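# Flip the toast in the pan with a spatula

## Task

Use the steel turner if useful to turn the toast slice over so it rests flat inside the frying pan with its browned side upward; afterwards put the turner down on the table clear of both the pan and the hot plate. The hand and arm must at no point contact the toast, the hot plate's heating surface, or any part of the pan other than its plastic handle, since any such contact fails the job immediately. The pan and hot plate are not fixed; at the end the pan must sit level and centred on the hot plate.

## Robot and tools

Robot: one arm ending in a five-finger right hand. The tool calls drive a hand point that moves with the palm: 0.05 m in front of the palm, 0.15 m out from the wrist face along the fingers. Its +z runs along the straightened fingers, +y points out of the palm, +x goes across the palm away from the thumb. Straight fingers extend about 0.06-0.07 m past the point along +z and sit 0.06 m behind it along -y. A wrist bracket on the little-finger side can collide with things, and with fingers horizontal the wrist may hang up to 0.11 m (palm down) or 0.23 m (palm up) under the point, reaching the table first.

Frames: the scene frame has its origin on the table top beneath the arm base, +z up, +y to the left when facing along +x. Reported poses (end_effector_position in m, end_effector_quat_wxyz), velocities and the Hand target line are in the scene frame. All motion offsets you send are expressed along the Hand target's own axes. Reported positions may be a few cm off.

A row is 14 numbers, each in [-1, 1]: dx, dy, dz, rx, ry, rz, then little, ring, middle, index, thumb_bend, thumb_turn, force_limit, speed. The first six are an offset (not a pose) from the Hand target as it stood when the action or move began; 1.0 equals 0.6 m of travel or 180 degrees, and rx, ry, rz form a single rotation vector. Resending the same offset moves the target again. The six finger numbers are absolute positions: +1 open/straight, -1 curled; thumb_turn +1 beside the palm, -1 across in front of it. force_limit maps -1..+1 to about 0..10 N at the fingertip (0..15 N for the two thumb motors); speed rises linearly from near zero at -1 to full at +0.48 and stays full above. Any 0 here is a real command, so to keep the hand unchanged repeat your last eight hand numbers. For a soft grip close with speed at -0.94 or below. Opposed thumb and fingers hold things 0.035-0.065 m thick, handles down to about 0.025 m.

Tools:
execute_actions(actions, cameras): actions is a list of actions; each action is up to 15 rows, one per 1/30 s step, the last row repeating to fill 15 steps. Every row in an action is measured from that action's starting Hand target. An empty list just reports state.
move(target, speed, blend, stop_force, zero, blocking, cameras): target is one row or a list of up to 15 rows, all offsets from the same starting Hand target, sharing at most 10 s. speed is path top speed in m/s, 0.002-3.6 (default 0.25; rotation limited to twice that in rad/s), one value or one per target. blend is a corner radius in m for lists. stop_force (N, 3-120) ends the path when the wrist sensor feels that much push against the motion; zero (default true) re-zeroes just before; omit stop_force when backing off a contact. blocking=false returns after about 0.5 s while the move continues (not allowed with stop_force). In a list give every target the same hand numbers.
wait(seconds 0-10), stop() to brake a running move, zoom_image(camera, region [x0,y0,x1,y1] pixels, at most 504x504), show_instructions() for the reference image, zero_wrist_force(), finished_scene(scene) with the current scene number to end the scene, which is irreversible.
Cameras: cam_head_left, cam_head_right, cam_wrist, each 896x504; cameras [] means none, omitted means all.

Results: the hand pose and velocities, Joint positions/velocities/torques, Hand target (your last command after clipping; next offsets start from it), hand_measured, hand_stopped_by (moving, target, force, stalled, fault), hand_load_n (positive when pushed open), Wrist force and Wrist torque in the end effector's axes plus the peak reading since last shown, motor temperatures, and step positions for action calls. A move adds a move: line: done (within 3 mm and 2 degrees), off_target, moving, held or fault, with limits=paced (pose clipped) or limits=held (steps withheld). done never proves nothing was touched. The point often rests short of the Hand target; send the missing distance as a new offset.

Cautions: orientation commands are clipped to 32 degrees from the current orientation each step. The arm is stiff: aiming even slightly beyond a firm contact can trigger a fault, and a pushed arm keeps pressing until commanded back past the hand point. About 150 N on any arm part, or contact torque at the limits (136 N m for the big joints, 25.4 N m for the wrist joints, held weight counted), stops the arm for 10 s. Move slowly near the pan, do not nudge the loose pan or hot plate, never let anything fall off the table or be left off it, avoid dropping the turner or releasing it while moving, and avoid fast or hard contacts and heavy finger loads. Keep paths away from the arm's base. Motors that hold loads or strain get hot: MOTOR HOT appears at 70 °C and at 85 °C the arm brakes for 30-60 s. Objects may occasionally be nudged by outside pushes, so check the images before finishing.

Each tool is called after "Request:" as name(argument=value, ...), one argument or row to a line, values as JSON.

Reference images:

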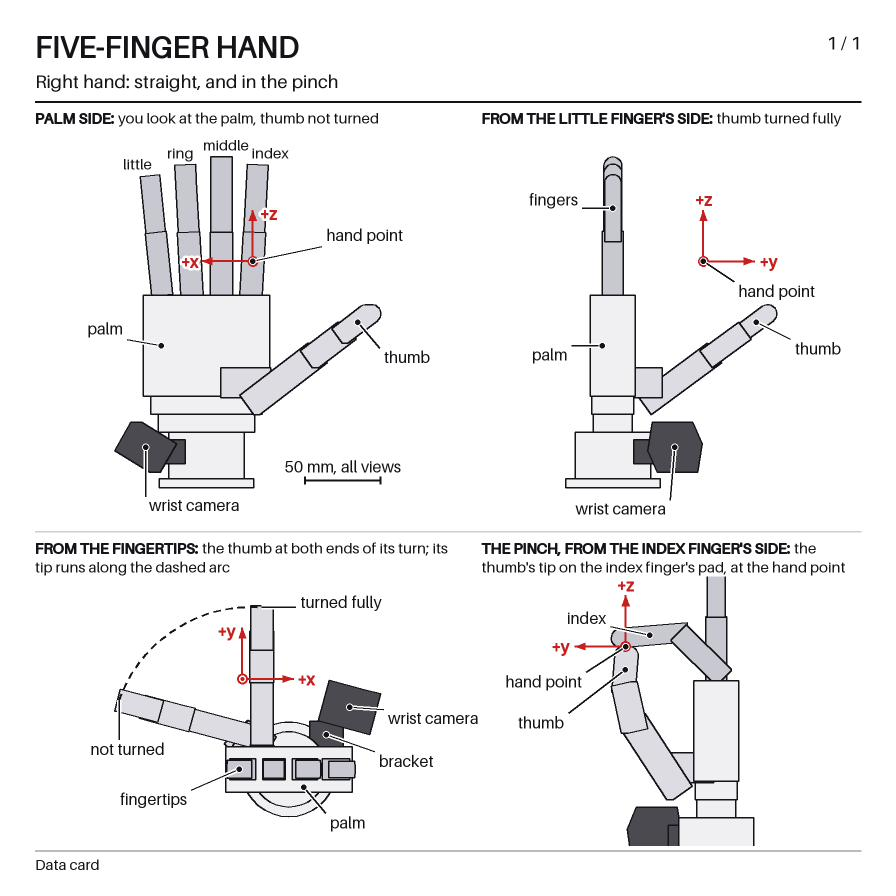

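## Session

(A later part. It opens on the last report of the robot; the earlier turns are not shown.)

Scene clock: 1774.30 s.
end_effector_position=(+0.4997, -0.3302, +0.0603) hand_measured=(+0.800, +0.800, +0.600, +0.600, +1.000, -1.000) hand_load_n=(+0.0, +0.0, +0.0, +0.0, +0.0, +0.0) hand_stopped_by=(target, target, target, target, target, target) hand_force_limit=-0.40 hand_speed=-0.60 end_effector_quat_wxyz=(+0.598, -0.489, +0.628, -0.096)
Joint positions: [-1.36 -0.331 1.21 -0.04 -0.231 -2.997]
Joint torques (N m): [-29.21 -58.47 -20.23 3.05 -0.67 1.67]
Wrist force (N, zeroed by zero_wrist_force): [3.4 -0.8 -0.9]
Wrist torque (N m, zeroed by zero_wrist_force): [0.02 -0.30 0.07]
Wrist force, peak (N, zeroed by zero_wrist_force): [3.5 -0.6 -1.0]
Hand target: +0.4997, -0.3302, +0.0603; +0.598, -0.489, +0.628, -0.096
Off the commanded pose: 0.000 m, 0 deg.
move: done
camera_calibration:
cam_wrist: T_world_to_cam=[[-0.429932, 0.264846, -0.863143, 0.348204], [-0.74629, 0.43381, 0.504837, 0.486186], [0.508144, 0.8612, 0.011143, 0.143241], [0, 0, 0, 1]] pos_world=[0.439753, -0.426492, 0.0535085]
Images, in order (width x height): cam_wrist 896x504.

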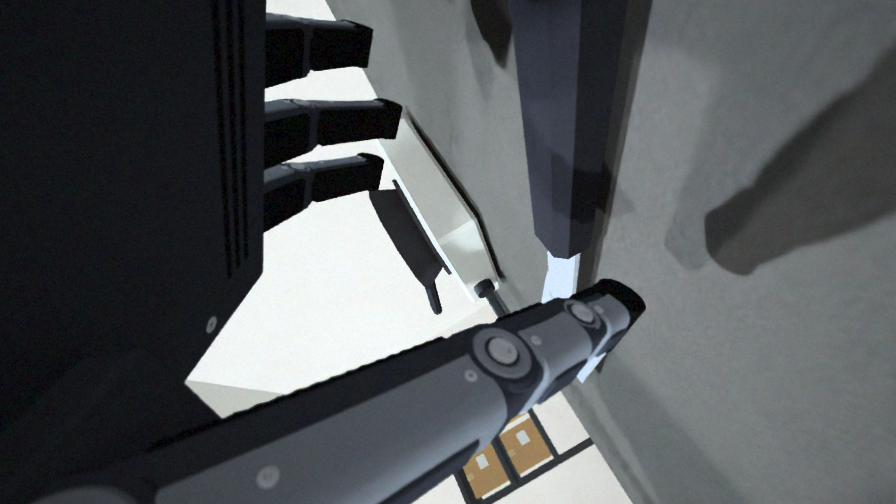

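Request:
move(
  target=[
    [-0.03287, -0.03526, -0.01328, 0, 0, 0, 0.8, 0.8, 0.6, 0.6, 1.0, -1, -0.4, -0.6],
    [-0.16433, -0.17628, -0.0664, 0, 0, 0, 0.8, 0.8, 0.6, 0.6, 1.0, -1, -0.4, -0.6],
  ],
  speed=[0.04, 0.12],
  cameras=["cam_head_left", "cam_head_right", "cam_wrist"],
)

Request:
zoom_image(
  camera="cam_head_right",
  region=[360, 310, 500, 450],
)

Request:
zoom_image(
  camera="cam_head_right",
  region=[435, 215, 555, 325],
)

Request:
zoom_image(
  camera="cam_head_left",
  region=[425, 215, 545, 325],
)

Scene clock: 1780.87 s.
end_effector_position=(+0.4999, -0.3301, +0.2104) hand_measured=(+0.800, +0.800, +0.600, +0.600, +1.000, -1.000) hand_load_n=(+0.0, +0.0, +0.0, +0.0, +0.0, +0.0) hand_stopped_by=(target, target, target, target, target, target) hand_force_limit=-0.40 hand_speed=-0.60 end_effector_quat_wxyz=(+0.598, -0.489, +0.628, -0.096)
Joint positions: [-1.454 -0.565 1.236 -0.061 -0.301 -2.761]
Joint torques (N m): [-15.9 -30.86 -9.59 -1.04 0.9 -2.56]
Wrist force (N, zeroed by zero_wrist_force): [3.3 -1.3 -1.0]
Wrist torque (N m, zeroed by zero_wrist_force): [-0.05 -0.23 0.07]
Wrist force, peak (N, zeroed by zero_wrist_force): [3.9 -0.5 -0.4]
Hand target: +0.4999, -0.3301, +0.2103; +0.598, -0.489, +0.628, -0.096
Off the commanded pose: 0.000 m, 0 deg.
move: done
camera_calibration:
cam_wrist: T_world_to_cam=[[-0.429887, 0.26492, -0.863143, 0.47779], [-0.746316, 0.433767, 0.504835, 0.410435], [0.508144, 0.861199, 0.011243, 0.14141], [0, 0, 0, 1]] pos_world=[0.439853, -0.426392, 0.203609]

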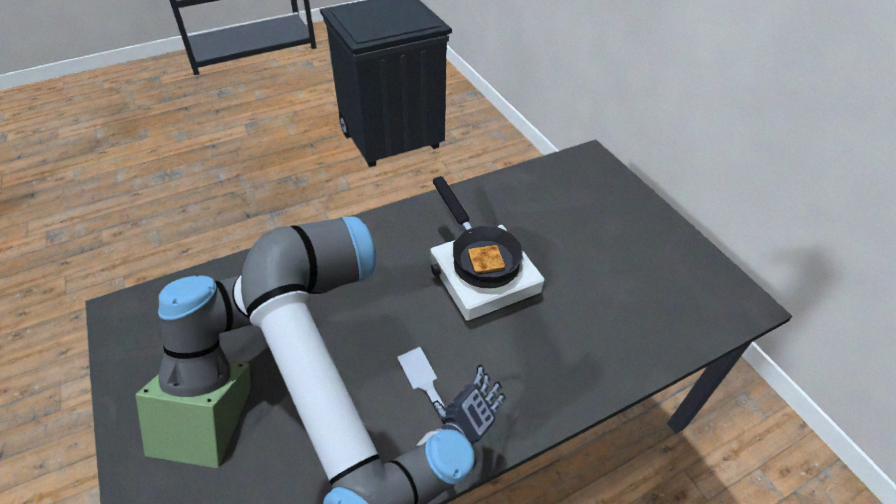

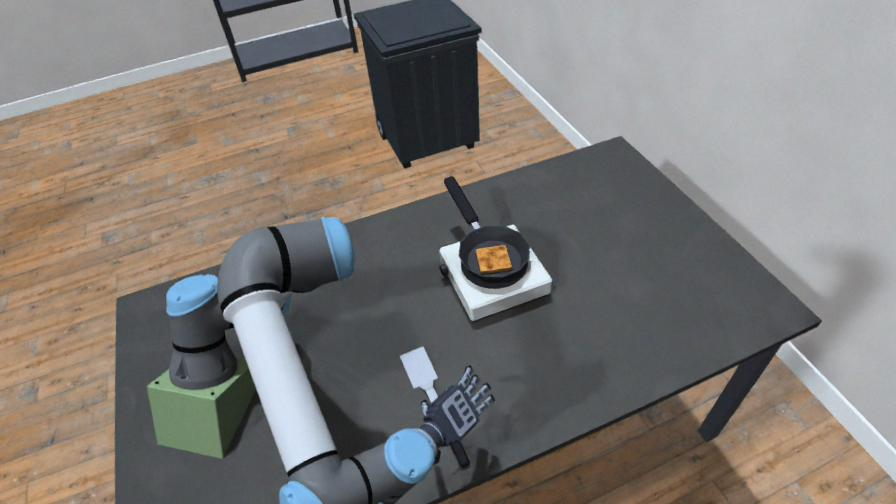

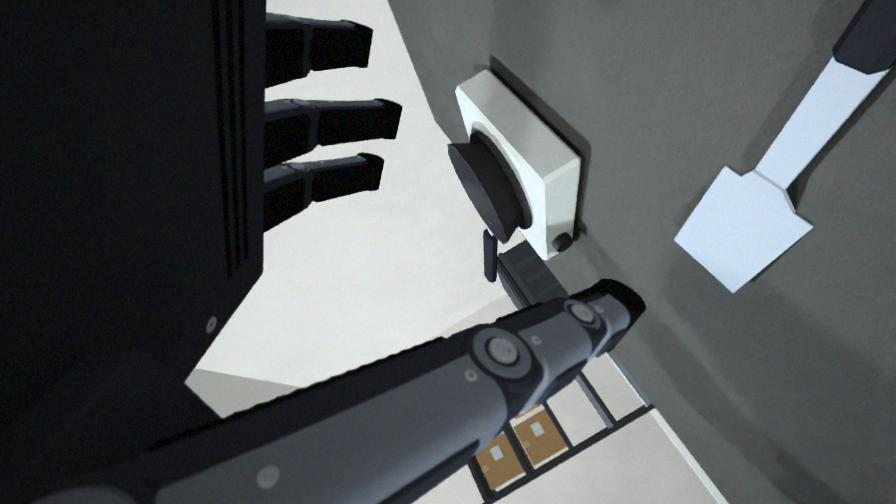

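Scaled by 3.600.

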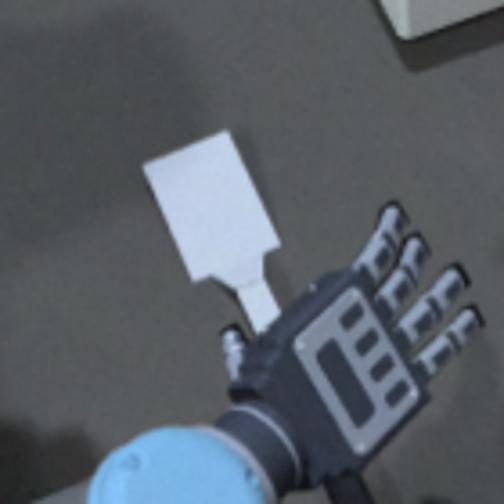

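Scaled by 4.200.

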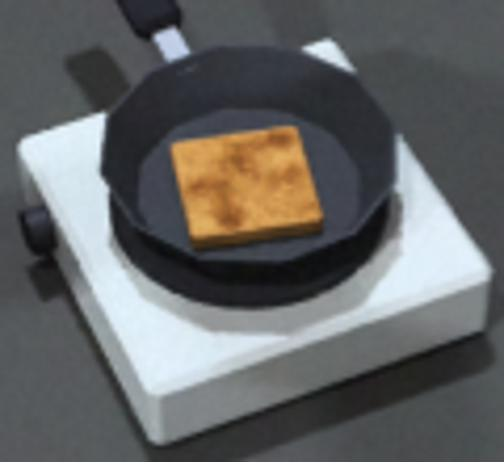

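Scaled by 4.200.

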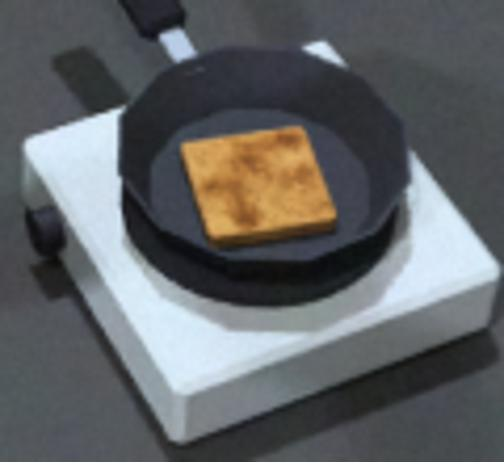

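Request:
zoom_image(
  camera="cam_head_right",
  region=[400, 400, 540, 503],
)

Request:
zoom_image(
  camera="cam_head_left",
  region=[380, 330, 540, 490],
)

Scaled by 3.600.

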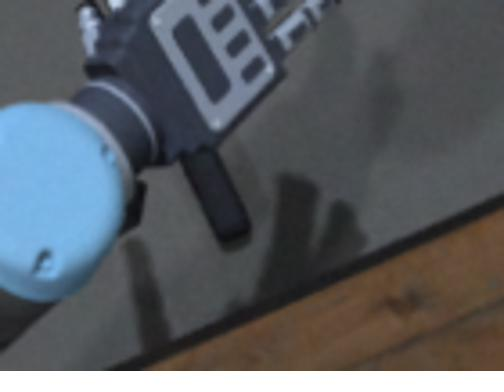

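Scaled by 3.150.

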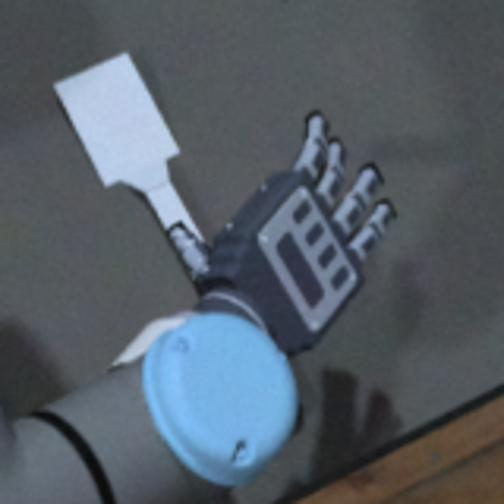

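Request:
finished_scene(
  scene=2,
)

The scene is finished: the task was done.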